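## Task

Every foam block sits above a lot number printed on the shelf edge beneath it. Any foam block whose lot number shows up two or more times across the storeroom must end up on the desk, entirely supported, with nothing overhanging the desk edge. Every foam block whose number is unique must stay on its original shelf. The robot must not tip over or finish leaning, or the task fails.

## Robot and tools

ROBOT. A TidyBot++: a wheeled base (0.54 m long, 0.50 m wide, 0.38 m tall) on four driven casters, carrying a single seven-joint Kinova arm with a two-finger Robotiq gripper. The shoulder sits 0.12 m ahead of the base centre, 0.68 m up. Cameras: base_camera (fixed on the base, looking ahead) and wrist_camera (looks along the hand). The arm begins folded, hand pointing down, sticking out up to 0.08 m in front of the base. Occasionally a loose object gets nudged by something other than the robot.

FRAMES. Base frame: origin on the floor below the base centre, x ahead, y to the left, z up, metres. hand_pose is reported in it: the point between the finger pads, its z axis pointing out along the fingers, fingers closing along its y axis. Odometry frame = base frame at scene start; base_odometry comes from wheel turns only, so slip shows as travel; heading in rad, left positive, -3.142 to 3.142. base_tilt is in degrees, forward and right positive.

TOOLS.
move: one action. Keys: base, joints, target, speeds, plus cameras and blocking. One arm only, so no per-arm lists.
- base: relative offsets from where the base currently is, along its own axes at command start. translate_m (forward +, -2 to 2 m), strafe_m (left +, -2 to 2 m), rotate_rad (counter-clockwise from above +, -6.3 to 6.3 rad). Combined translate and strafe drive a straight line.
- joints: absolute angles by name, radians. joint_1_rad (any angle; positive = clockwise from above, opposite to heading), joint_2_rad -2.249 to 2.249 (shoulder, 0 = upper arm vertical, + leans forward), joint_3_rad any, joint_4_rad -2.579 to 2.579 (elbow, 0 straight; with joint_3 at 3.14 negative bends forward), joint_5_rad any, joint_6_rad -2.099 to 2.099 (wrist), joint_7_rad any (hand down: + is counter-clockwise; at 1.57 fingers open left/right), gripper_pos 0 (open, ~85 mm gap) to 1 (closed); gap ≈ 85 x (1 - gripper_pos) mm. Unbounded joints go the short way round; send steps below half a turn for larger rotations. Tolerances: ±0.039 for joints 1-4, ±0.095 for 5-7, ±0.03 gripper.
- target: absolute hand pose, one list of seven numbers [x, y, z, qw, qx, qy, qz], base frame, metres then unit quaternion. With target, joints may carry only gripper_pos.
- speeds: caps for this action only; translate_m and strafe_m 0.05 to 0.5 m/s (give only one when both are used), rotate_rad 0.1 to 1.57 rad/s.
- blocking: true/omitted returns when all motion rests; false returns in about 0.5 s while motion continues. A later move overrides only the parts it names.
- cameras: list from base_camera, wrist_camera, all; [] for none.
wait(seconds 0 to 10, cameras): lets time pass and reports state. stop(cameras): brakes all your running motions. zoom_image(camera, region [x0, y0, x1, y1] in pixels, max 504 x 504): close-up of that camera's latest image, useful for reading lot numbers. read_manual: licence text only. finished_scene(scene): the current scene number; ends it irreversibly, so the goal must hold without the robot.

RESULTS. Each move/wait reports state and images (pictures line gives their order). move line: done or the worst status. base_status, joint_status, hand_status: done, moving, off_target (rested away, may still push), stopped, not_followed (built-in check withheld targets; 'pose unreachable' for a target; 'joint command not followed' with 'cause:' for self-collision), contact_stop, time_out, torque_fault, limit_stop_at_motor_heat. After an unplanned stop, a refusal, or a torque fault, the rest of that reply's move, wait and finished_scene calls are skipped. hand_target = where the hand would be with joints at target. motor_effort: % of max per motor, bracket = peak in last action, with bias and noise. Motor temperatures: one per arm joint; MOTOR HOT at 60 °C, OVER-TEMPERATURE FAULT near 75 °C makes the arm sag for 30 to 60 s. ARM HIT means a hard self or base hit. on_its_own lists uncommanded behaviour.

PRACTICE. After target 'done', hand is usually within 3 cm; correct by adding (wanted - measured hand_pose) to the last target. To keep still, resend hand_target, not hand_pose. Loads make the arm sag; don't command a joint to its read angle while holding something. Poses pointing forward, low and near the base often fail or drive the arm into the base. A pointing-down hand reaches at most ~0.94 m height, only near the base. Closed fingertips reach ~20 mm beyond the hand point. When a held item touches a surface, hand_pose stops dropping even as commands go lower. Base accelerates up to 0.5 m/s2; a base move times out after 14 s; any action caps at 15 s. Time passes while you think.

AVOID. Driving or turning while the arm is snagged on something 0.6 m or higher (tipping), reaching far out from folded near furniture, sideways swings while stretched out, pushing the arm into desks or shelves (torque fault above 104.5 N m joints 1-4, 51.3 N m joints 5-7), dropping objects, releasing moving objects, slamming, squeezing hard on items still resting on a surface, heavy fast-swung loads. If leaning, retract the arm or back away.

Each tool is called by a JSON object that holds its "name" and its "arguments".

## Session

{"name": "move", "arguments": {"joints": {"joint_6_rad":-1.2,"joint_4_rad":-1.6,"joint_2_rad":-0.9}}}

Scene clock: 2.20 s.
Motor temperatures (°C): [38 35 31 37 40 37 42]
move: done
base_odometry: x=+0.000 y=+0.000 heading=+0.000
base_tilt: forward=-0.4 right=+0.6
base_status: not commanded
joint_positions: joint_1_rad=-0.038 joint_2_rad=-0.886 joint_3_rad=+3.113 joint_4_rad=-1.613 joint_5_rad=-0.004 joint_6_rad=-1.151 joint_7_rad=+1.592 gripper_pos=+0.000
joint_status: all done
motor_effort: joint_1_rad=+0(1) joint_2_rad=+12(14) joint_3_rad=+1(2) joint_4_rad=+16(21) joint_5_rad=+1(1) joint_6_rad=+8(9) joint_7_rad=-1(1)
hand_pose: x=+0.2979 y=+0.0218 z=+1.0883 quat_wxyz=(-0.004, +0.806, +0.038, +0.590) (m; base frame)
hand_target: x=+0.2854 y=+0.0211 z=+1.0827 quat_wxyz=(-0.003, +0.813, +0.039, +0.582) (m; base frame)
hand_status: not commanded
pictures: base_camera, wrist_camera
Images, in order (width x height): base_camera 644x364, wrist_camera 644x476.

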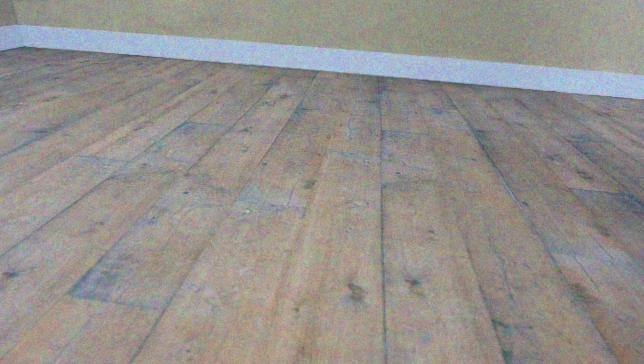

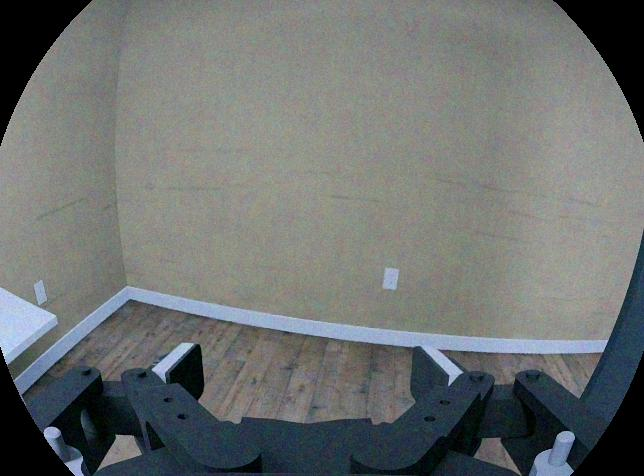

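Desk on left, shelf on right. Look around.

{"name": "move", "arguments": {"base": {"rotate_rad":1.0}}}

{"name": "move", "arguments": {"base": {"rotate_rad":1.0}}}

{"name": "move", "arguments": {"base": {"rotate_rad":1.0}}}

{"name": "move", "arguments": {"base": {"rotate_rad":1.0}}}

{"name": "move", "arguments": {"base": {"rotate_rad":1.0}}}

Scene clock: 4.30 s.
Motor temperatures (°C): [38 35 31 37 40 37 42]
move: done
base_odometry: x=+0.000 y=+0.000 heading=+0.999
base_tilt: forward=-0.4 right=+0.6
base_status: done
joint_positions: joint_1_rad=-0.038 joint_2_rad=-0.886 joint_3_rad=+3.113 joint_4_rad=-1.613 joint_5_rad=-0.004 joint_6_rad=-1.152 joint_7_rad=+1.592 gripper_pos=+0.000
joint_status: not commanded
motor_effort: joint_1_rad=+0(1) joint_2_rad=+12(12) joint_3_rad=+1(2) joint_4_rad=+16(17) joint_5_rad=+1(2) joint_6_rad=+8(9) joint_7_rad=+0(1)
hand_pose: x=+0.2978 y=+0.0218 z=+1.0880 quat_wxyz=(-0.004, +0.806, +0.038, +0.590) (m; base frame)
hand_target: x=+0.2854 y=+0.0211 z=+1.0827 quat_wxyz=(-0.003, +0.813, +0.039, +0.582) (m; base frame)
hand_status: not commanded
pictures: base_camera, wrist_camera
Images, in order (width x height): base_camera 644x364, wrist_camera 644x476.

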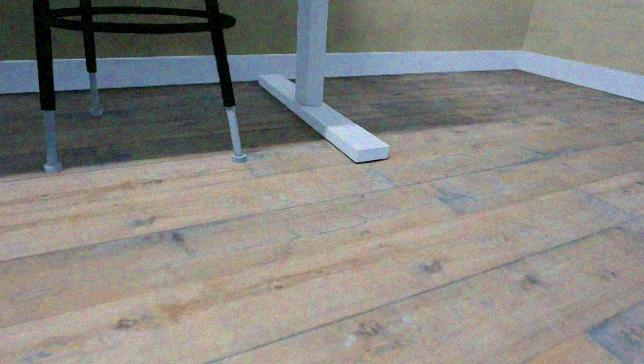

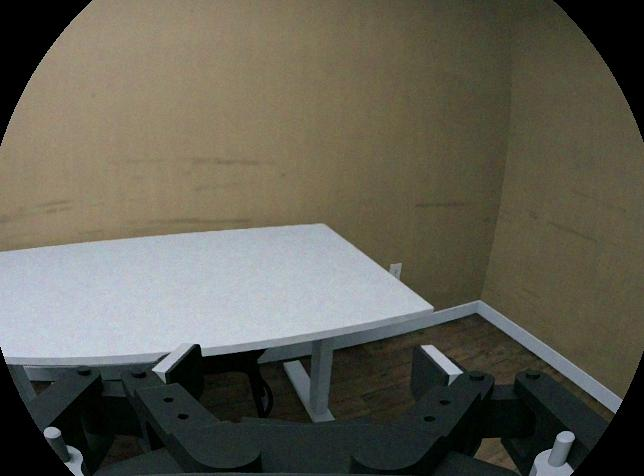

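Scene clock: 6.20 s.
Motor temperatures (°C): [38 35 31 37 40 37 42]
move: done
base_odometry: x=+0.000 y=+0.000 heading=+1.998
base_tilt: forward=-0.4 right=+0.6
base_status: done
joint_positions: joint_1_rad=-0.038 joint_2_rad=-0.886 joint_3_rad=+3.113 joint_4_rad=-1.613 joint_5_rad=-0.004 joint_6_rad=-1.152 joint_7_rad=+1.592 gripper_pos=+0.000
joint_status: not commanded
motor_effort: joint_1_rad=-1(1) joint_2_rad=+12(13) joint_3_rad=+1(2) joint_4_rad=+16(18) joint_5_rad=+1(1) joint_6_rad=+9(9) joint_7_rad=+0(1)
hand_pose: x=+0.2977 y=+0.0218 z=+1.0879 quat_wxyz=(-0.004, +0.807, +0.038, +0.590) (m; base frame)
hand_target: x=+0.2854 y=+0.0211 z=+1.0827 quat_wxyz=(-0.003, +0.813, +0.039, +0.582) (m; base frame)
hand_status: not commanded
pictures: base_camera, wrist_camera
Images, in order (width x height): base_camera 644x364, wrist_camera 644x476.

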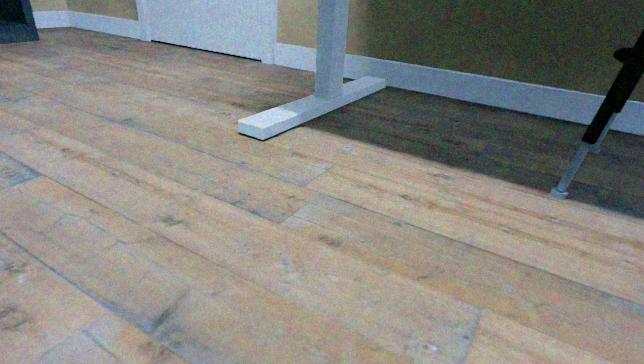

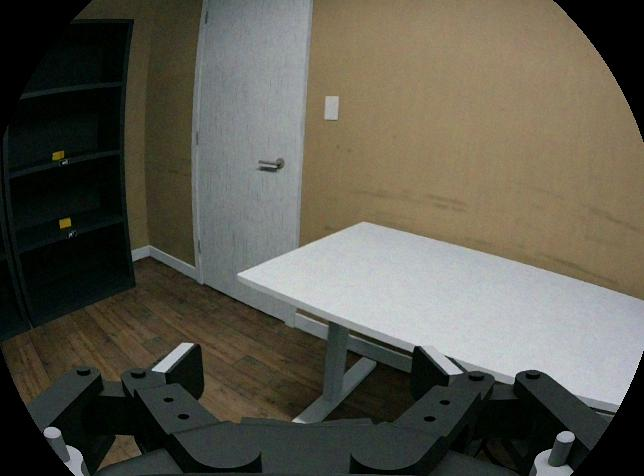

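Scene clock: 8.10 s.
Motor temperatures (°C): [38 35 31 37 40 37 42]
move: done
base_odometry: x=+0.000 y=+0.000 heading=+2.998
base_tilt: forward=-0.4 right=+0.6
base_status: done
joint_positions: joint_1_rad=-0.038 joint_2_rad=-0.886 joint_3_rad=+3.113 joint_4_rad=-1.613 joint_5_rad=-0.004 joint_6_rad=-1.152 joint_7_rad=+1.592 gripper_pos=+0.000
joint_status: not commanded
motor_effort: joint_1_rad=+0(1) joint_2_rad=+12(13) joint_3_rad=+1(2) joint_4_rad=+17(18) joint_5_rad=+1(1) joint_6_rad=+8(9) joint_7_rad=+0(1)
hand_pose: x=+0.2977 y=+0.0218 z=+1.0878 quat_wxyz=(-0.004, +0.807, +0.038, +0.590) (m; base frame)
hand_target: x=+0.2854 y=+0.0211 z=+1.0827 quat_wxyz=(-0.003, +0.813, +0.039, +0.582) (m; base frame)
hand_status: not commanded
pictures: base_camera, wrist_camera
Images, in order (width x height): base_camera 644x364, wrist_camera 644x476.

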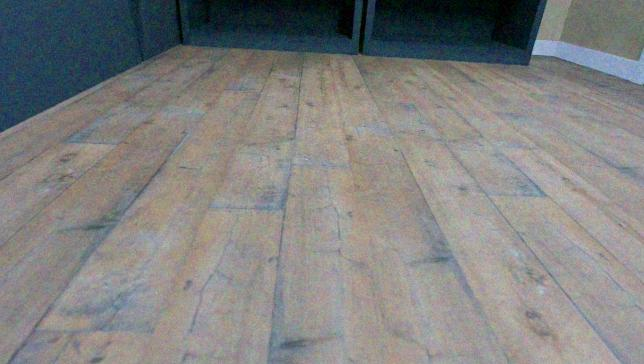

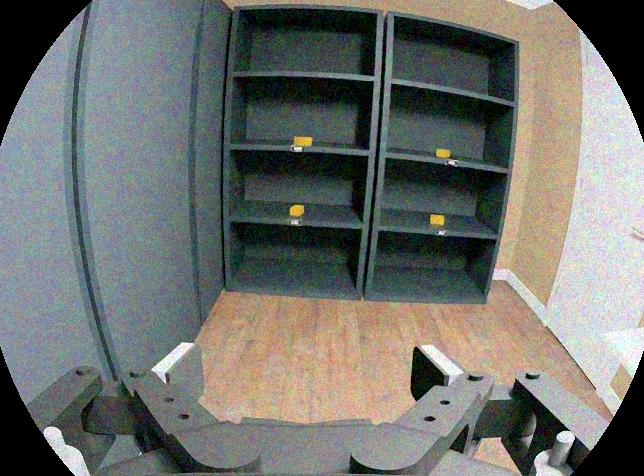

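Scene clock: 10.00 s.
Motor temperatures (°C): [38 35 31 37 40 37 42]
move: done
base_odometry: x=+0.000 y=+0.000 heading=-2.286
base_tilt: forward=-0.4 right=+0.6
base_status: done
joint_positions: joint_1_rad=-0.038 joint_2_rad=-0.886 joint_3_rad=+3.113 joint_4_rad=-1.613 joint_5_rad=-0.004 joint_6_rad=-1.152 joint_7_rad=+1.592 gripper_pos=+0.000
joint_status: not commanded
motor_effort: joint_1_rad=+0(1) joint_2_rad=+11(13) joint_3_rad=+1(2) joint_4_rad=+16(18) joint_5_rad=+1(1) joint_6_rad=+8(9) joint_7_rad=+0(1)
hand_pose: x=+0.2977 y=+0.0218 z=+1.0878 quat_wxyz=(-0.004, +0.807, +0.038, +0.590) (m; base frame)
hand_target: x=+0.2854 y=+0.0211 z=+1.0827 quat_wxyz=(-0.003, +0.813, +0.039, +0.582) (m; base frame)
hand_status: not commanded
pictures: base_camera, wrist_camera
Images, in order (width x height): base_camera 644x364, wrist_camera 644x476.

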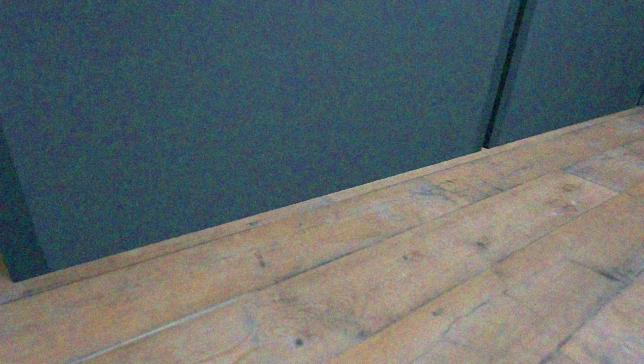

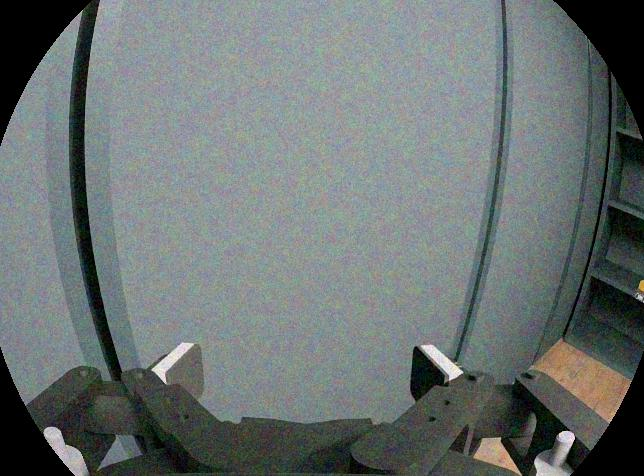

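Scene clock: 11.90 s.
Motor temperatures (°C): [38 35 31 37 40 37 42]
move: done
base_odometry: x=+0.000 y=+0.000 heading=-1.287
base_tilt: forward=-0.4 right=+0.6
base_status: done
joint_positions: joint_1_rad=-0.038 joint_2_rad=-0.886 joint_3_rad=+3.113 joint_4_rad=-1.613 joint_5_rad=-0.004 joint_6_rad=-1.153 joint_7_rad=+1.592 gripper_pos=+0.000
joint_status: not commanded
motor_effort: joint_1_rad=+0(1) joint_2_rad=+12(13) joint_3_rad=+2(2) joint_4_rad=+17(18) joint_5_rad=+1(1) joint_6_rad=+8(9) joint_7_rad=+0(1)
hand_pose: x=+0.2977 y=+0.0218 z=+1.0877 quat_wxyz=(-0.004, +0.807, +0.038, +0.590) (m; base frame)
hand_target: x=+0.2854 y=+0.0211 z=+1.0827 quat_wxyz=(-0.003, +0.813, +0.039, +0.582) (m; base frame)
hand_status: not commanded
pictures: base_camera, wrist_camera
Images, in order (width x height): base_camera 644x364, wrist_camera 644x476.

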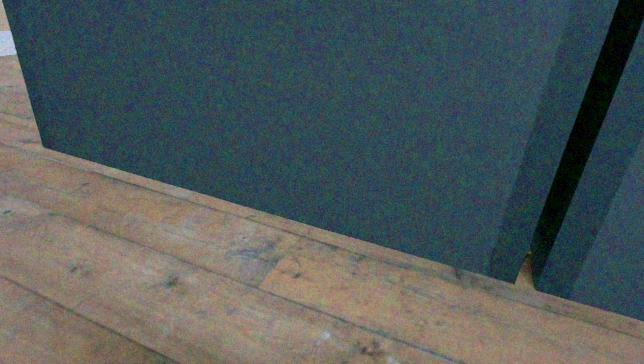

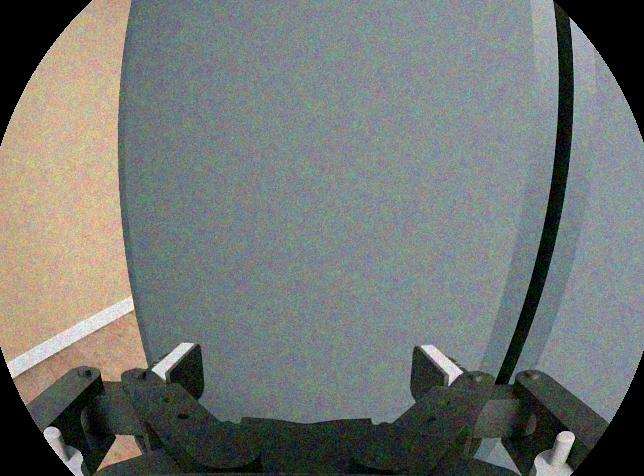

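{"name": "move", "arguments": {"base": {"rotate_rad":-1.855}, "cameras": []}}

{"name": "move", "arguments": {"base": {"translate_m":1.0}}}

{"name": "zoom_image", "arguments": {"camera": "wrist_camera", "region": [200, 100, 560, 280]}}

Scene clock: 14.77 s.
Motor temperatures (°C): [38 35 31 37 40 37 42]
move: done
base_odometry: x=+0.000 y=+0.000 heading=-3.141
base_tilt: forward=-0.4 right=+0.6
base_status: done
joint_positions: joint_1_rad=-0.038 joint_2_rad=-0.886 joint_3_rad=+3.113 joint_4_rad=-1.613 joint_5_rad=-0.004 joint_6_rad=-1.153 joint_7_rad=+1.592 gripper_pos=+0.000
joint_status: not commanded
motor_effort: joint_1_rad=-1(1) joint_2_rad=+12(13) joint_3_rad=+1(2) joint_4_rad=+16(18) joint_5_rad=+1(1) joint_6_rad=+9(9) joint_7_rad=+0(1)
hand_pose: x=+0.2977 y=+0.0218 z=+1.0877 quat_wxyz=(-0.004, +0.807, +0.038, +0.590) (m; base frame)
hand_target: x=+0.2854 y=+0.0211 z=+1.0827 quat_wxyz=(-0.003, +0.813, +0.039, +0.582) (m; base frame)
hand_status: not commanded
pictures: none
No camera images: "cameras" was empty.

Scene clock: 18.17 s.
Motor temperatures (°C): [38 35 31 37 40 37 42]
move: done
base_odometry: x=-1.000 y=+0.000 heading=+3.141
base_tilt: forward=-0.4 right=+0.6
base_status: done
joint_positions: joint_1_rad=-0.038 joint_2_rad=-0.890 joint_3_rad=+3.113 joint_4_rad=-1.612 joint_5_rad=-0.004 joint_6_rad=-1.154 joint_7_rad=+1.592 gripper_pos=+0.000
joint_status: not commanded
motor_effort: joint_1_rad=-1(1) joint_2_rad=+12(15) joint_3_rad=+1(2) joint_4_rad=+16(18) joint_5_rad=+1(1) joint_6_rad=+8(9) joint_7_rad=+0(1)
hand_pose: x=+0.2957 y=+0.0217 z=+1.0886 quat_wxyz=(-0.004, +0.805, +0.038, +0.591) (m; base frame)
hand_target: x=+0.2854 y=+0.0211 z=+1.0827 quat_wxyz=(-0.003, +0.813, +0.039, +0.582) (m; base frame)
hand_status: not commanded
pictures: base_camera, wrist_camera
Images, in order (width x height): base_camera 644x364, wrist_camera 644x476.

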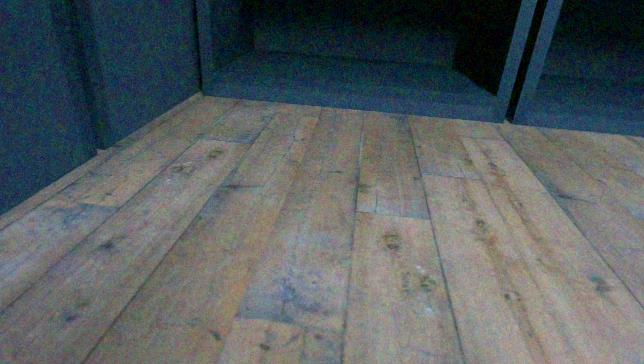

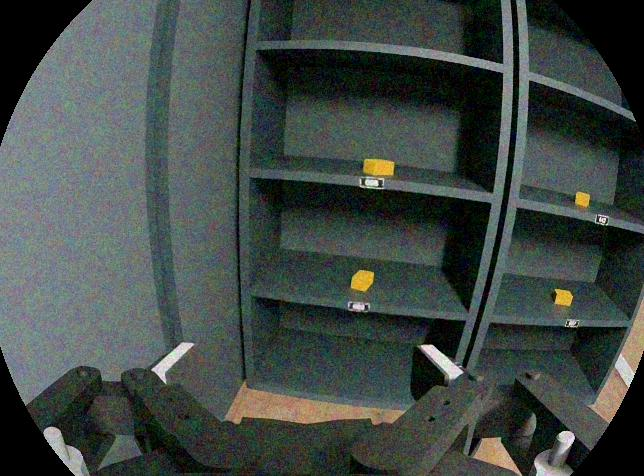

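Scaled by 1.400.

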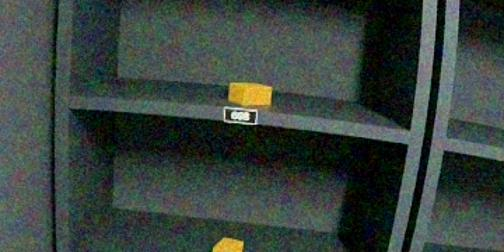

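{"name": "zoom_image", "arguments": {"camera": "wrist_camera", "region": [340, 150, 410, 200]}}

{"name": "zoom_image", "arguments": {"camera": "wrist_camera", "region": [330, 270, 400, 320]}}

{"name": "zoom_image", "arguments": {"camera": "wrist_camera", "region": [560, 190, 630, 240]}}

{"name": "zoom_image", "arguments": {"camera": "wrist_camera", "region": [540, 285, 610, 335]}}

Scaled by 7.200.

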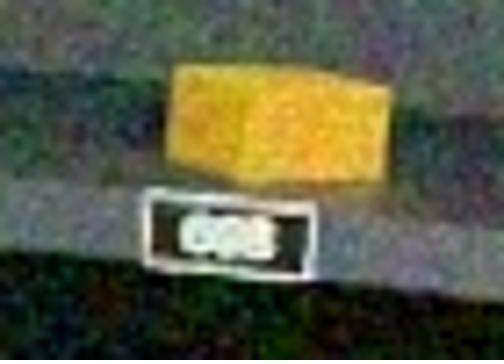

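Scaled by 7.200.

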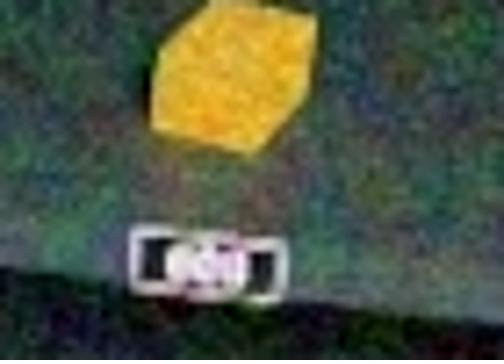

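Scaled by 7.200.

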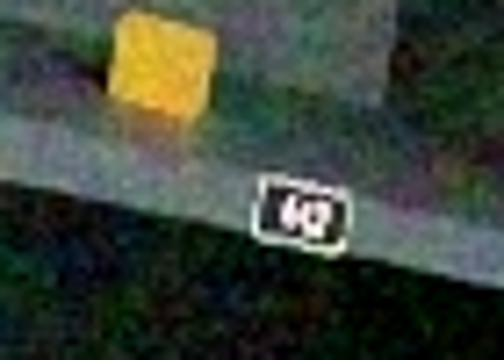

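Scaled by 7.200.

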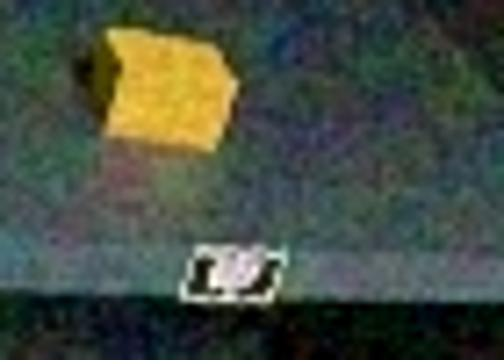

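{"name": "move", "arguments": {"base": {"translate_m":0.5}}}

{"name": "zoom_image", "arguments": {"camera": "wrist_camera", "region": [280, 120, 480, 320]}}

{"name": "move", "arguments": {"base": {"strafe_m":-0.75}}}

Scene clock: 21.07 s.
Motor temperatures (°C): [38 35 31 37 40 37 42]
move: done
base_odometry: x=-1.500 y=+0.000 heading=+3.141
base_tilt: forward=-0.3 right=+0.6
base_status: done
joint_positions: joint_1_rad=-0.038 joint_2_rad=-0.888 joint_3_rad=+3.113 joint_4_rad=-1.611 joint_5_rad=-0.004 joint_6_rad=-1.154 joint_7_rad=+1.592 gripper_pos=+0.000
joint_status: not commanded
motor_effort: joint_1_rad=-1(1) joint_2_rad=+12(15) joint_3_rad=+1(2) joint_4_rad=+16(18) joint_5_rad=+1(1) joint_6_rad=+8(9) joint_7_rad=+0(1)
hand_pose: x=+0.2963 y=+0.0218 z=+1.0884 quat_wxyz=(-0.004, +0.806, +0.038, +0.591) (m; base frame)
hand_target: x=+0.2854 y=+0.0211 z=+1.0827 quat_wxyz=(-0.003, +0.813, +0.039, +0.582) (m; base frame)
hand_status: not commanded
pictures: base_camera, wrist_camera
Images, in order (width x height): base_camera 644x364, wrist_camera 644x476.

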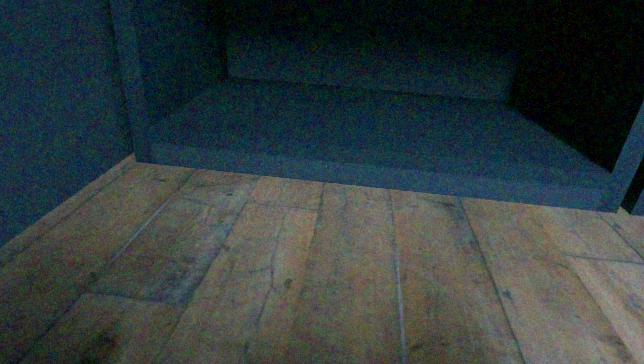

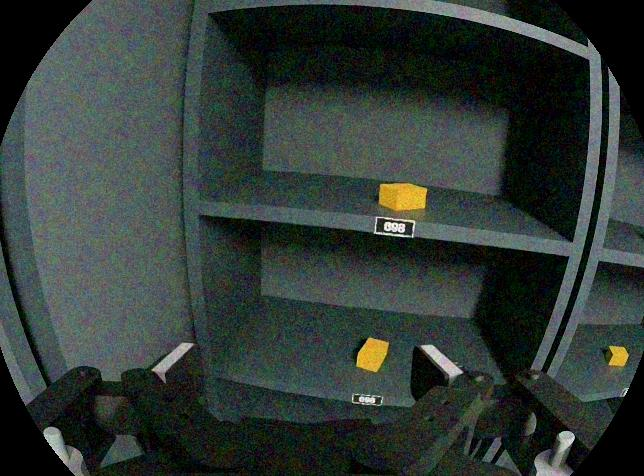

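Scaled by 2.520.

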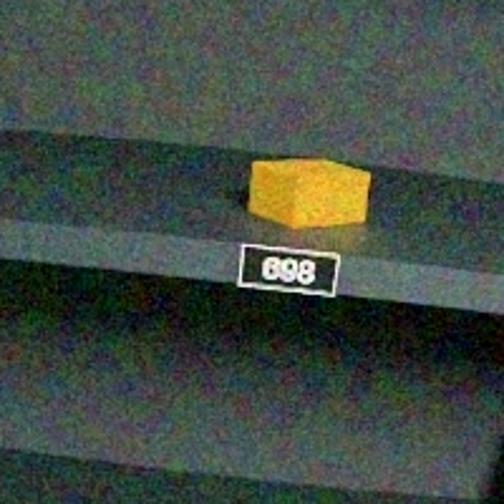

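Scene clock: 23.97 s.
Motor temperatures (°C): [38 35 31 37 40 37 42]
move: done
base_odometry: x=-1.500 y=+0.750 heading=+3.141
base_tilt: forward=-0.4 right=+0.6
base_status: done
joint_positions: joint_1_rad=-0.038 joint_2_rad=-0.888 joint_3_rad=+3.113 joint_4_rad=-1.611 joint_5_rad=-0.004 joint_6_rad=-1.154 joint_7_rad=+1.592 gripper_pos=+0.000
joint_status: not commanded
motor_effort: joint_1_rad=+0(2) joint_2_rad=+12(13) joint_3_rad=+2(4) joint_4_rad=+17(18) joint_5_rad=+1(2) joint_6_rad=+9(9) joint_7_rad=+0(1)
hand_pose: x=+0.2963 y=+0.0219 z=+1.0884 quat_wxyz=(-0.004, +0.806, +0.038, +0.591) (m; base frame)
hand_target: x=+0.2854 y=+0.0211 z=+1.0827 quat_wxyz=(-0.003, +0.813, +0.039, +0.582) (m; base frame)
hand_status: not commanded
pictures: base_camera, wrist_camera
Images, in order (width x height): base_camera 644x364, wrist_camera 644x476.

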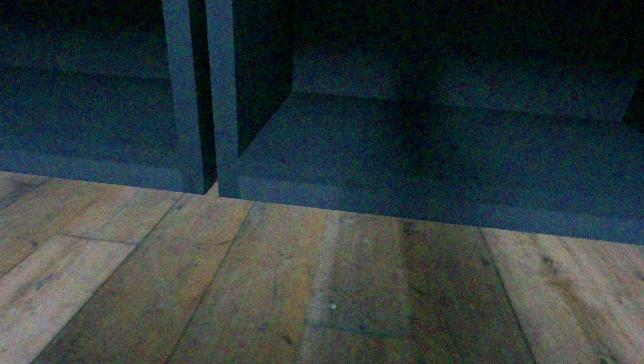

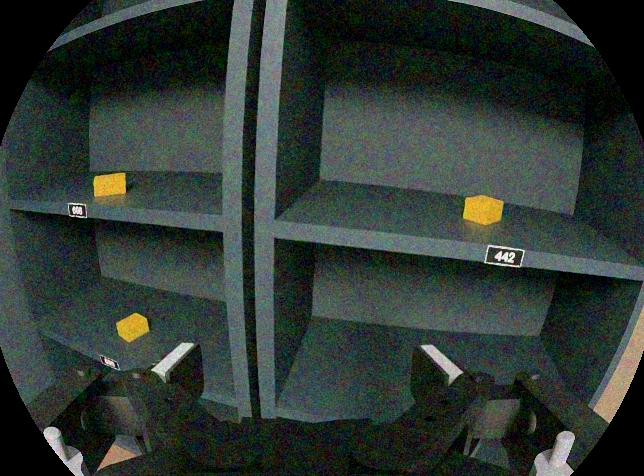

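{"name": "zoom_image", "arguments": {"camera": "wrist_camera", "region": [85, 340, 135, 380]}}

{"name": "move", "arguments": {"base": {"rotate_rad":-0.1}, "joints": {"joint_6_rad":-1.6}}}

{"name": "zoom_image", "arguments": {"camera": "wrist_camera", "region": [380, 200, 600, 400]}}

{"name": "zoom_image", "arguments": {"camera": "wrist_camera", "region": [50, 200, 250, 360]}}

Scaled by 10.080.

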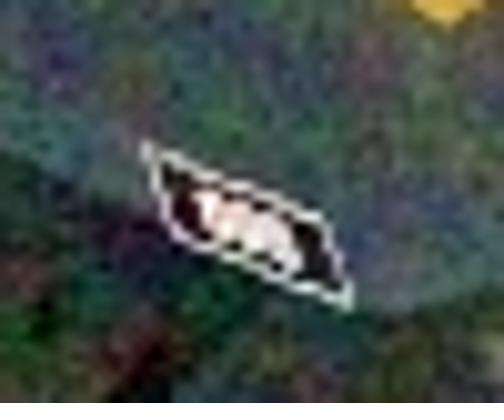

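Scene clock: 25.57 s.
Motor temperatures (°C): [38 35 31 37 40 37 42]
move: done
base_odometry: x=-1.500 y=+0.750 heading=+3.041
base_tilt: forward=-0.4 right=+0.6
base_status: done
joint_positions: joint_1_rad=-0.038 joint_2_rad=-0.888 joint_3_rad=+3.113 joint_4_rad=-1.609 joint_5_rad=-0.004 joint_6_rad=-1.554 joint_7_rad=+1.592 gripper_pos=+0.000
joint_status: all done
motor_effort: joint_1_rad=-1(1) joint_2_rad=+13(15) joint_3_rad=+1(2) joint_4_rad=+16(17) joint_5_rad=+1(1) joint_6_rad=+6(9) joint_7_rad=+0(1)
hand_pose: x=+0.2365 y=+0.0162 z=+0.9814 quat_wxyz=(+0.001, +0.907, +0.041, +0.420) (m; base frame)
hand_target: x=+0.2232 y=+0.0153 z=+0.9760 quat_wxyz=(+0.001, +0.912, +0.041, +0.408) (m; base frame)
hand_status: not commanded
pictures: base_camera, wrist_camera
Images, in order (width x height): base_camera 644x364, wrist_camera 644x476.

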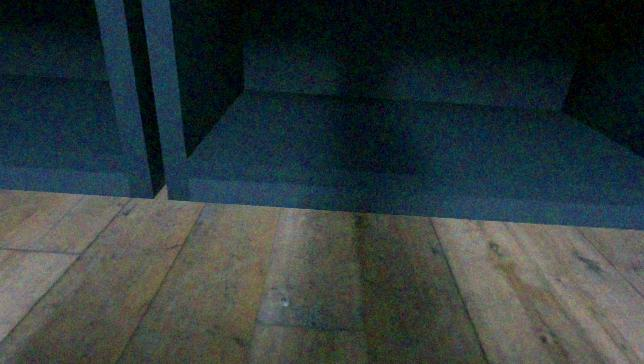

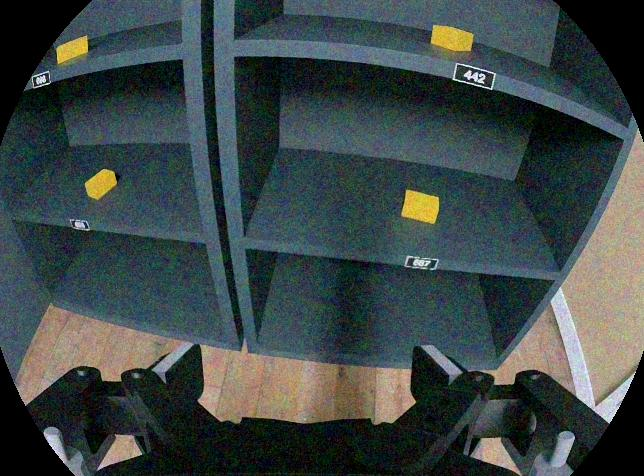

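Scaled by 2.291.

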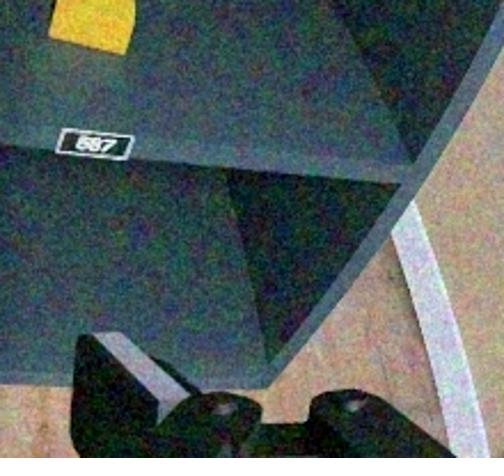

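Scaled by 2.520.

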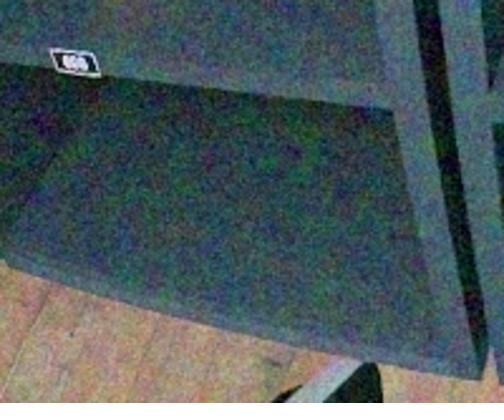

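{"name": "zoom_image", "arguments": {"camera": "wrist_camera", "region": [400, 250, 440, 280]}}

{"name": "move", "arguments": {"base": {"strafe_m":0.75}}}

{"name": "zoom_image", "arguments": {"camera": "wrist_camera", "region": [280, 220, 400, 300]}}

Scaled by 12.600.

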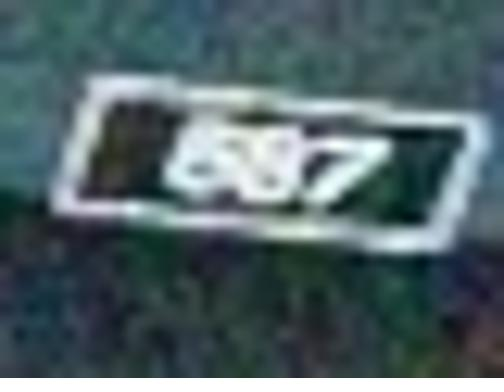

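Scene clock: 28.57 s.
Motor temperatures (°C): [38 35 31 37 40 37 42]
move: done
base_odometry: x=-1.575 y=+0.004 heading=+3.041
base_tilt: forward=-0.4 right=+0.6
base_status: done
joint_positions: joint_1_rad=-0.038 joint_2_rad=-0.888 joint_3_rad=+3.113 joint_4_rad=-1.609 joint_5_rad=-0.004 joint_6_rad=-1.554 joint_7_rad=+1.592 gripper_pos=+0.000
joint_status: not commanded
motor_effort: joint_1_rad=+0(2) joint_2_rad=+13(14) joint_3_rad=+1(3) joint_4_rad=+15(16) joint_5_rad=+1(2) joint_6_rad=+7(8) joint_7_rad=+0(1)
hand_pose: x=+0.2365 y=+0.0161 z=+0.9814 quat_wxyz=(+0.001, +0.907, +0.041, +0.420) (m; base frame)
hand_target: x=+0.2232 y=+0.0153 z=+0.9760 quat_wxyz=(+0.001, +0.912, +0.041, +0.408) (m; base frame)
hand_status: not commanded
pictures: base_camera, wrist_camera
Images, in order (width x height): base_camera 644x364, wrist_camera 644x476.

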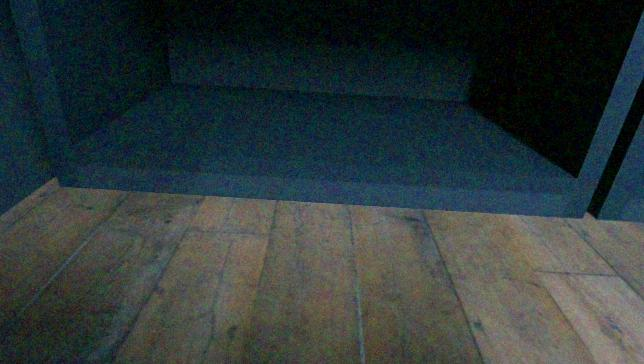

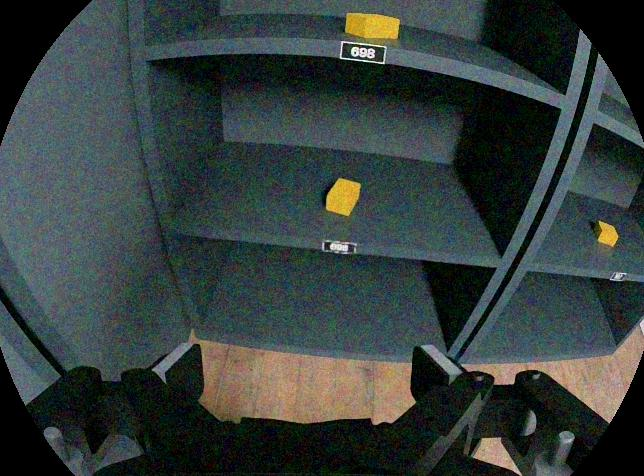

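Scaled by 4.200.

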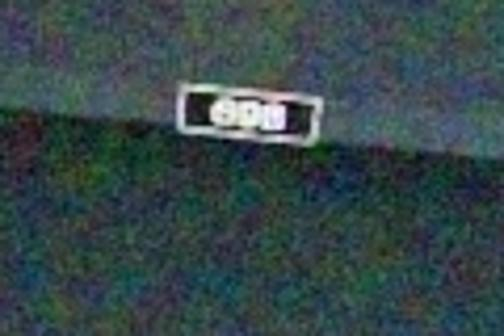

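{"name": "move", "arguments": {"target": [0.5, 0, 0.75, 0, 0.8192, 0, 0.5736]}}

{"name": "zoom_image", "arguments": {"camera": "wrist_camera", "region": [220, 150, 460, 350]}}

Scene clock: 32.27 s.
Motor temperatures (°C): [38 35 31 37 40 37 42]
move: off_target
base_odometry: x=-1.575 y=+0.004 heading=+3.041
base_tilt: forward=-0.3 right=+0.6
base_status: not commanded
joint_positions: joint_1_rad=-0.026 joint_2_rad=-0.335 joint_3_rad=+3.138 joint_4_rad=-2.548 joint_5_rad=-0.004 joint_6_rad=+0.391 joint_7_rad=+1.592 gripper_pos=+0.000
joint_status: not commanded
motor_effort: joint_1_rad=+0(1) joint_2_rad=-6(15) joint_3_rad=+1(2) joint_4_rad=+19(22) joint_5_rad=+1(1) joint_6_rad=+9(9) joint_7_rad=+0(1)
hand_pose: x=+0.5338 y=+0.0130 z=+0.8137 quat_wxyz=(-0.003, +0.790, +0.018, +0.613) (m; base frame)
hand_target: x=+0.5329 y=-0.0005 z=+0.8074 quat_wxyz=(+0.000, +0.787, +0.000, +0.617) (m; base frame)
hand_status: off_target (0.073 m and 6.0 deg from the pose sent, 0.351 m and 20.8 deg at the start; a joint's target at an end of its range on 68 of 68 steps)
pictures: base_camera, wrist_camera
Images, in order (width x height): base_camera 644x364, wrist_camera 644x476.

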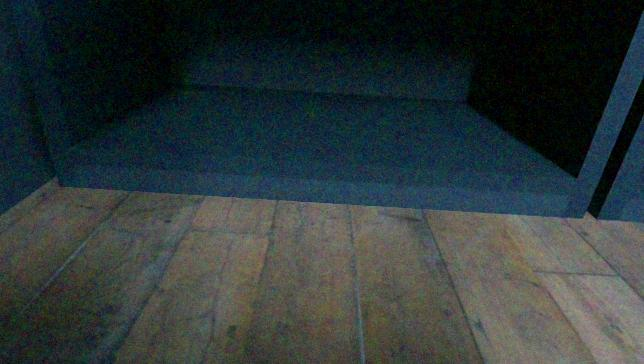

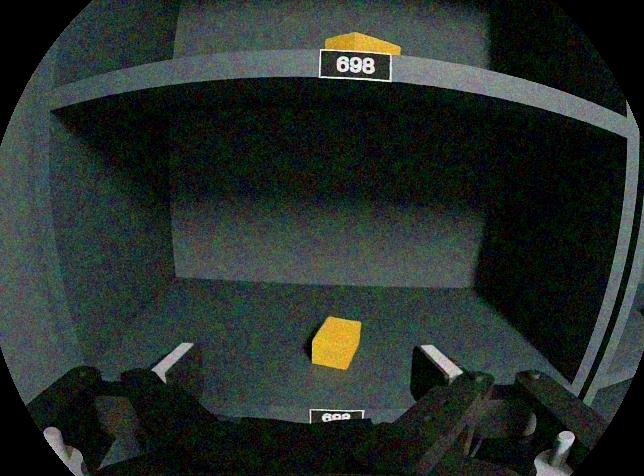

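Scaled by 2.100.

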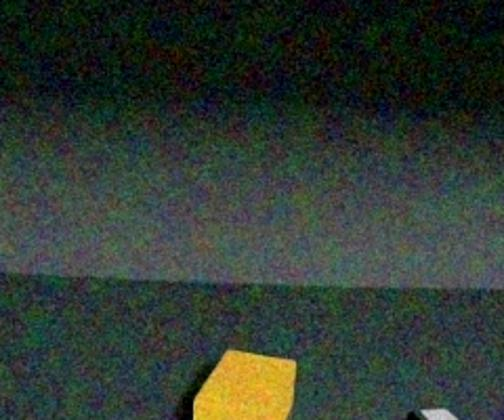

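{"name": "zoom_image", "arguments": {"camera": "wrist_camera", "region": [300, 400, 380, 440]}}

Scaled by 6.300.

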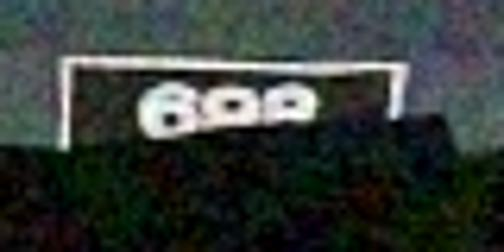

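{"name": "move", "arguments": {"joints": {"joint_6_rad":0.0}}}

{"name": "zoom_image", "arguments": {"camera": "wrist_camera", "region": [280, 310, 380, 380]}}

Scene clock: 33.50 s.
Motor temperatures (°C): [38 35 31 37 40 37 42]
move: done
base_odometry: x=-1.575 y=+0.004 heading=+3.041
base_tilt: forward=-0.4 right=+0.6
base_status: not commanded
joint_positions: joint_1_rad=-0.026 joint_2_rad=-0.331 joint_3_rad=+3.139 joint_4_rad=-2.561 joint_5_rad=-0.004 joint_6_rad=+0.030 joint_7_rad=+1.592 gripper_pos=+0.000
joint_status: all done
motor_effort: joint_1_rad=+0(1) joint_2_rad=-6(7) joint_3_rad=+1(1) joint_4_rad=+17(21) joint_5_rad=+1(1) joint_6_rad=+7(9) joint_7_rad=+0(0)
hand_pose: x=+0.4823 y=+0.0118 z=+0.7039 quat_wxyz=(-0.002, +0.891, +0.020, +0.453) (m; base frame)
hand_target: x=+0.4707 y=-0.0010 z=+0.6834 quat_wxyz=(+0.001, +0.905, -0.001, +0.426) (m; base frame)
hand_status: not commanded
pictures: base_camera, wrist_camera
Images, in order (width x height): base_camera 644x364, wrist_camera 644x476.

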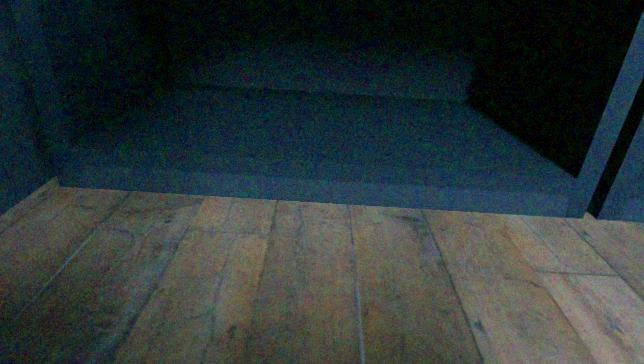

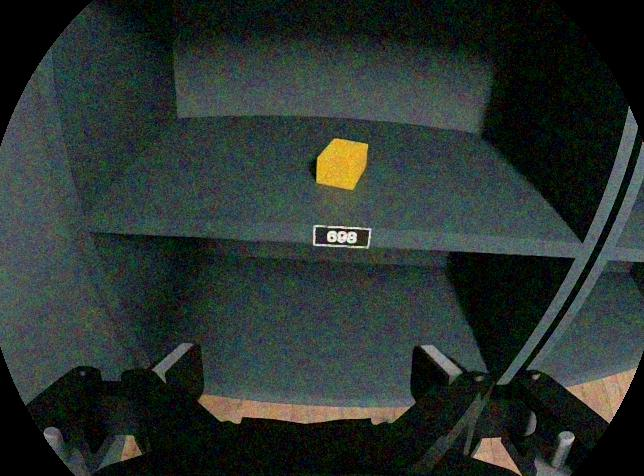

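Scaled by 5.040.

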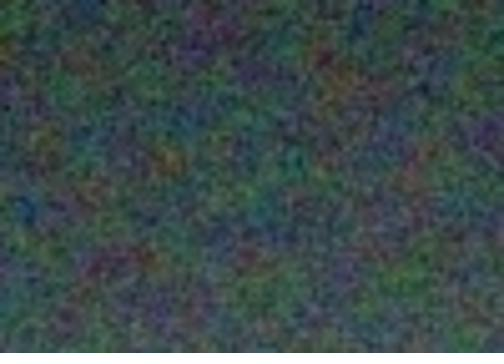

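{"name": "zoom_image", "arguments": {"camera": "wrist_camera", "region": [300, 215, 380, 260]}}

Scaled by 6.300.

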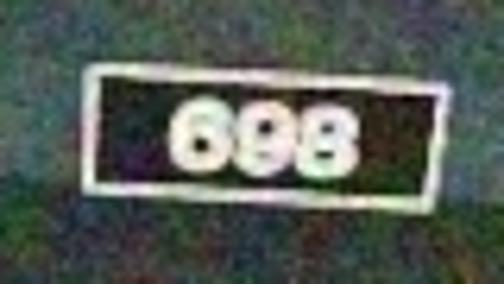

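{"name": "zoom_image", "arguments": {"camera": "wrist_camera", "region": [300, 125, 390, 200]}}

Scaled by 5.600.

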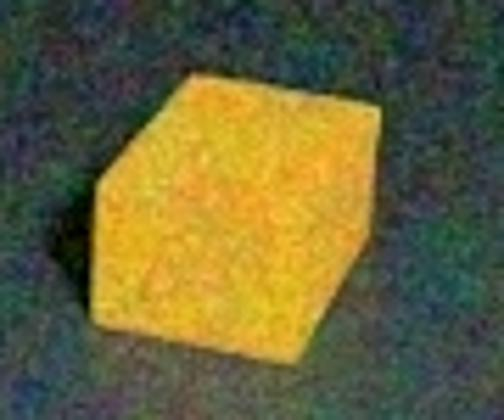

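{"name": "move", "arguments": {"base": {"translate_m":0.3}, "cameras": []}}

{"name": "move", "arguments": {"target": [0.70, -0.005, 0.63, 0.0804, 0.874, -0.154, 0.455]}}

Scene clock: 36.93 s.
Motor temperatures (°C): [38 35 31 37 40 37 42]
move: done
base_odometry: x=-1.873 y=+0.034 heading=+3.041
base_tilt: forward=-0.3 right=+0.6
base_status: done
joint_positions: joint_1_rad=-0.026 joint_2_rad=-0.324 joint_3_rad=+3.139 joint_4_rad=-2.561 joint_5_rad=-0.004 joint_6_rad=+0.030 joint_7_rad=+1.592 gripper_pos=+0.000
joint_status: not commanded
motor_effort: joint_1_rad=+0(1) joint_2_rad=-6(8) joint_3_rad=+0(1) joint_4_rad=+18(19) joint_5_rad=+1(1) joint_6_rad=+7(8) joint_7_rad=+0(1)
hand_pose: x=+0.4824 y=+0.0114 z=+0.7014 quat_wxyz=(-0.002, +0.893, +0.020, +0.450) (m; base frame)
hand_target: x=+0.4707 y=-0.0010 z=+0.6834 quat_wxyz=(+0.001, +0.905, -0.001, +0.426) (m; base frame)
hand_status: not commanded
pictures: none
No camera images: "cameras" was empty.

Scene clock: 39.20 s.
Motor temperatures (°C): [38 35 31 37 40 37 42]
move: done
base_odometry: x=-1.873 y=+0.034 heading=+3.041
base_tilt: forward=-0.3 right=+0.6
base_status: not commanded
joint_positions: joint_1_rad=-0.780 joint_2_rad=+0.474 joint_3_rad=+3.895 joint_4_rad=-2.150 joint_5_rad=-0.536 joint_6_rad=+0.196 joint_7_rad=+1.605 gripper_pos=+0.000
joint_status: not commanded
motor_effort: joint_1_rad=+0(1) joint_2_rad=-24(25) joint_3_rad=+6(6) joint_4_rad=+13(18) joint_5_rad=+1(1) joint_6_rad=+7(8) joint_7_rad=+0(1)
hand_pose: x=+0.6853 y=-0.0010 z=+0.6170 quat_wxyz=(+0.072, +0.890, -0.141, +0.427) (m; base frame)
hand_target: x=+0.7000 y=-0.0050 z=+0.6300 quat_wxyz=(+0.080, +0.874, -0.154, +0.455) (m; base frame)
hand_status: done (0.020 m and 4.1 deg from the pose sent, 0.230 m and 22.2 deg at the start)
pictures: base_camera, wrist_camera
Images, in order (width x height): base_camera 644x364, wrist_camera 644x476.

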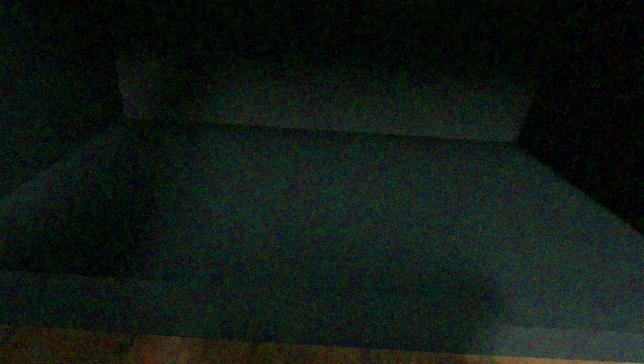

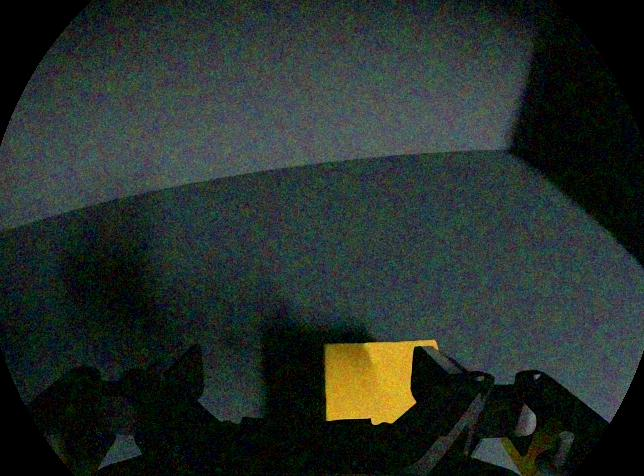

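{"name": "move", "arguments": {"target": [0.665, -0.036, 0.68, 0.0804, 0.874, -0.154, 0.455]}}

Scene clock: 41.60 s.
Motor temperatures (°C): [38 35 31 37 40 37 42]
move: done
base_odometry: x=-1.873 y=+0.034 heading=+3.041
base_tilt: forward=-0.3 right=+0.6
base_status: not commanded
joint_positions: joint_1_rad=-0.979 joint_2_rad=+0.361 joint_3_rad=+4.200 joint_4_rad=-2.162 joint_5_rad=-0.520 joint_6_rad=+0.184 joint_7_rad=+1.605 gripper_pos=+0.000
joint_status: not commanded
motor_effort: joint_1_rad=-1(1) joint_2_rad=-18(24) joint_3_rad=+6(7) joint_4_rad=+15(16) joint_5_rad=+1(1) joint_6_rad=+7(8) joint_7_rad=+0(1)
hand_pose: x=+0.6824 y=-0.0440 z=+0.7012 quat_wxyz=(+0.077, +0.853, -0.178, +0.485) (m; base frame)
hand_target: x=+0.6650 y=-0.0360 z=+0.6800 quat_wxyz=(+0.080, +0.874, -0.154, +0.455) (m; base frame)
hand_status: done (0.029 m and 5.0 deg from the pose sent, 0.075 m and 4.1 deg at the start)
pictures: base_camera, wrist_camera
Images, in order (width x height): base_camera 644x364, wrist_camera 644x476.

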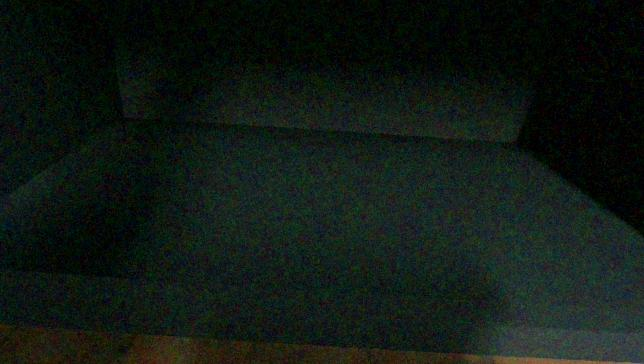

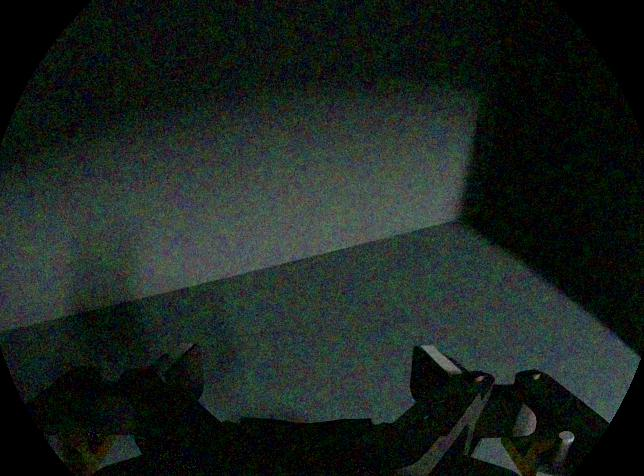

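{"name": "move", "arguments": {"target": [0.555, -0.020, 0.66, 0.0804, 0.874, -0.154, 0.455]}}

Scene clock: 44.13 s.
Motor temperatures (°C): [38 35 31 37 40 37 42]
move: done
base_odometry: x=-1.873 y=+0.034 heading=+3.041
base_tilt: forward=-0.3 right=+0.6
base_status: not commanded
joint_positions: joint_1_rad=-0.332 joint_2_rad=+0.094 joint_3_rad=+3.145 joint_4_rad=-2.449 joint_5_rad=-1.091 joint_6_rad=+0.535 joint_7_rad=+2.189 gripper_pos=+0.000
joint_status: not commanded
motor_effort: joint_1_rad=-1(1) joint_2_rad=-16(19) joint_3_rad=+0(6) joint_4_rad=+13(16) joint_5_rad=+3(3) joint_6_rad=+6(8) joint_7_rad=+0(1)
hand_pose: x=+0.5697 y=+0.0061 z=+0.6617 quat_wxyz=(+0.050, +0.878, -0.133, +0.457) (m; base frame)
hand_target: x=+0.5550 y=-0.0200 z=+0.6600 quat_wxyz=(+0.080, +0.874, -0.154, +0.455) (m; base frame)
hand_status: done (0.030 m and 4.3 deg from the pose sent, 0.136 m and 5.0 deg at the start)
pictures: base_camera, wrist_camera
Images, in order (width x height): base_camera 644x364, wrist_camera 644x476.

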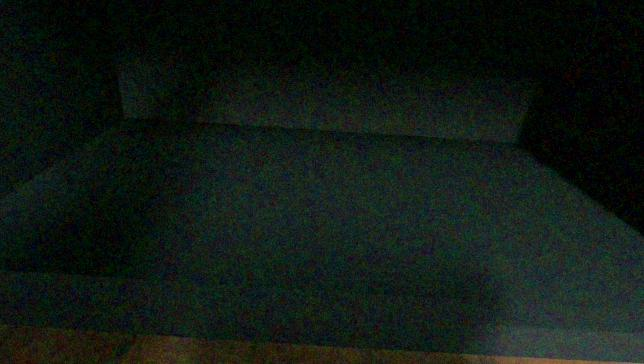

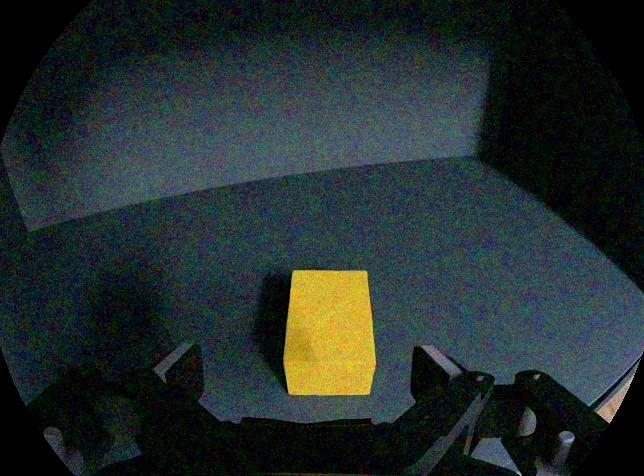

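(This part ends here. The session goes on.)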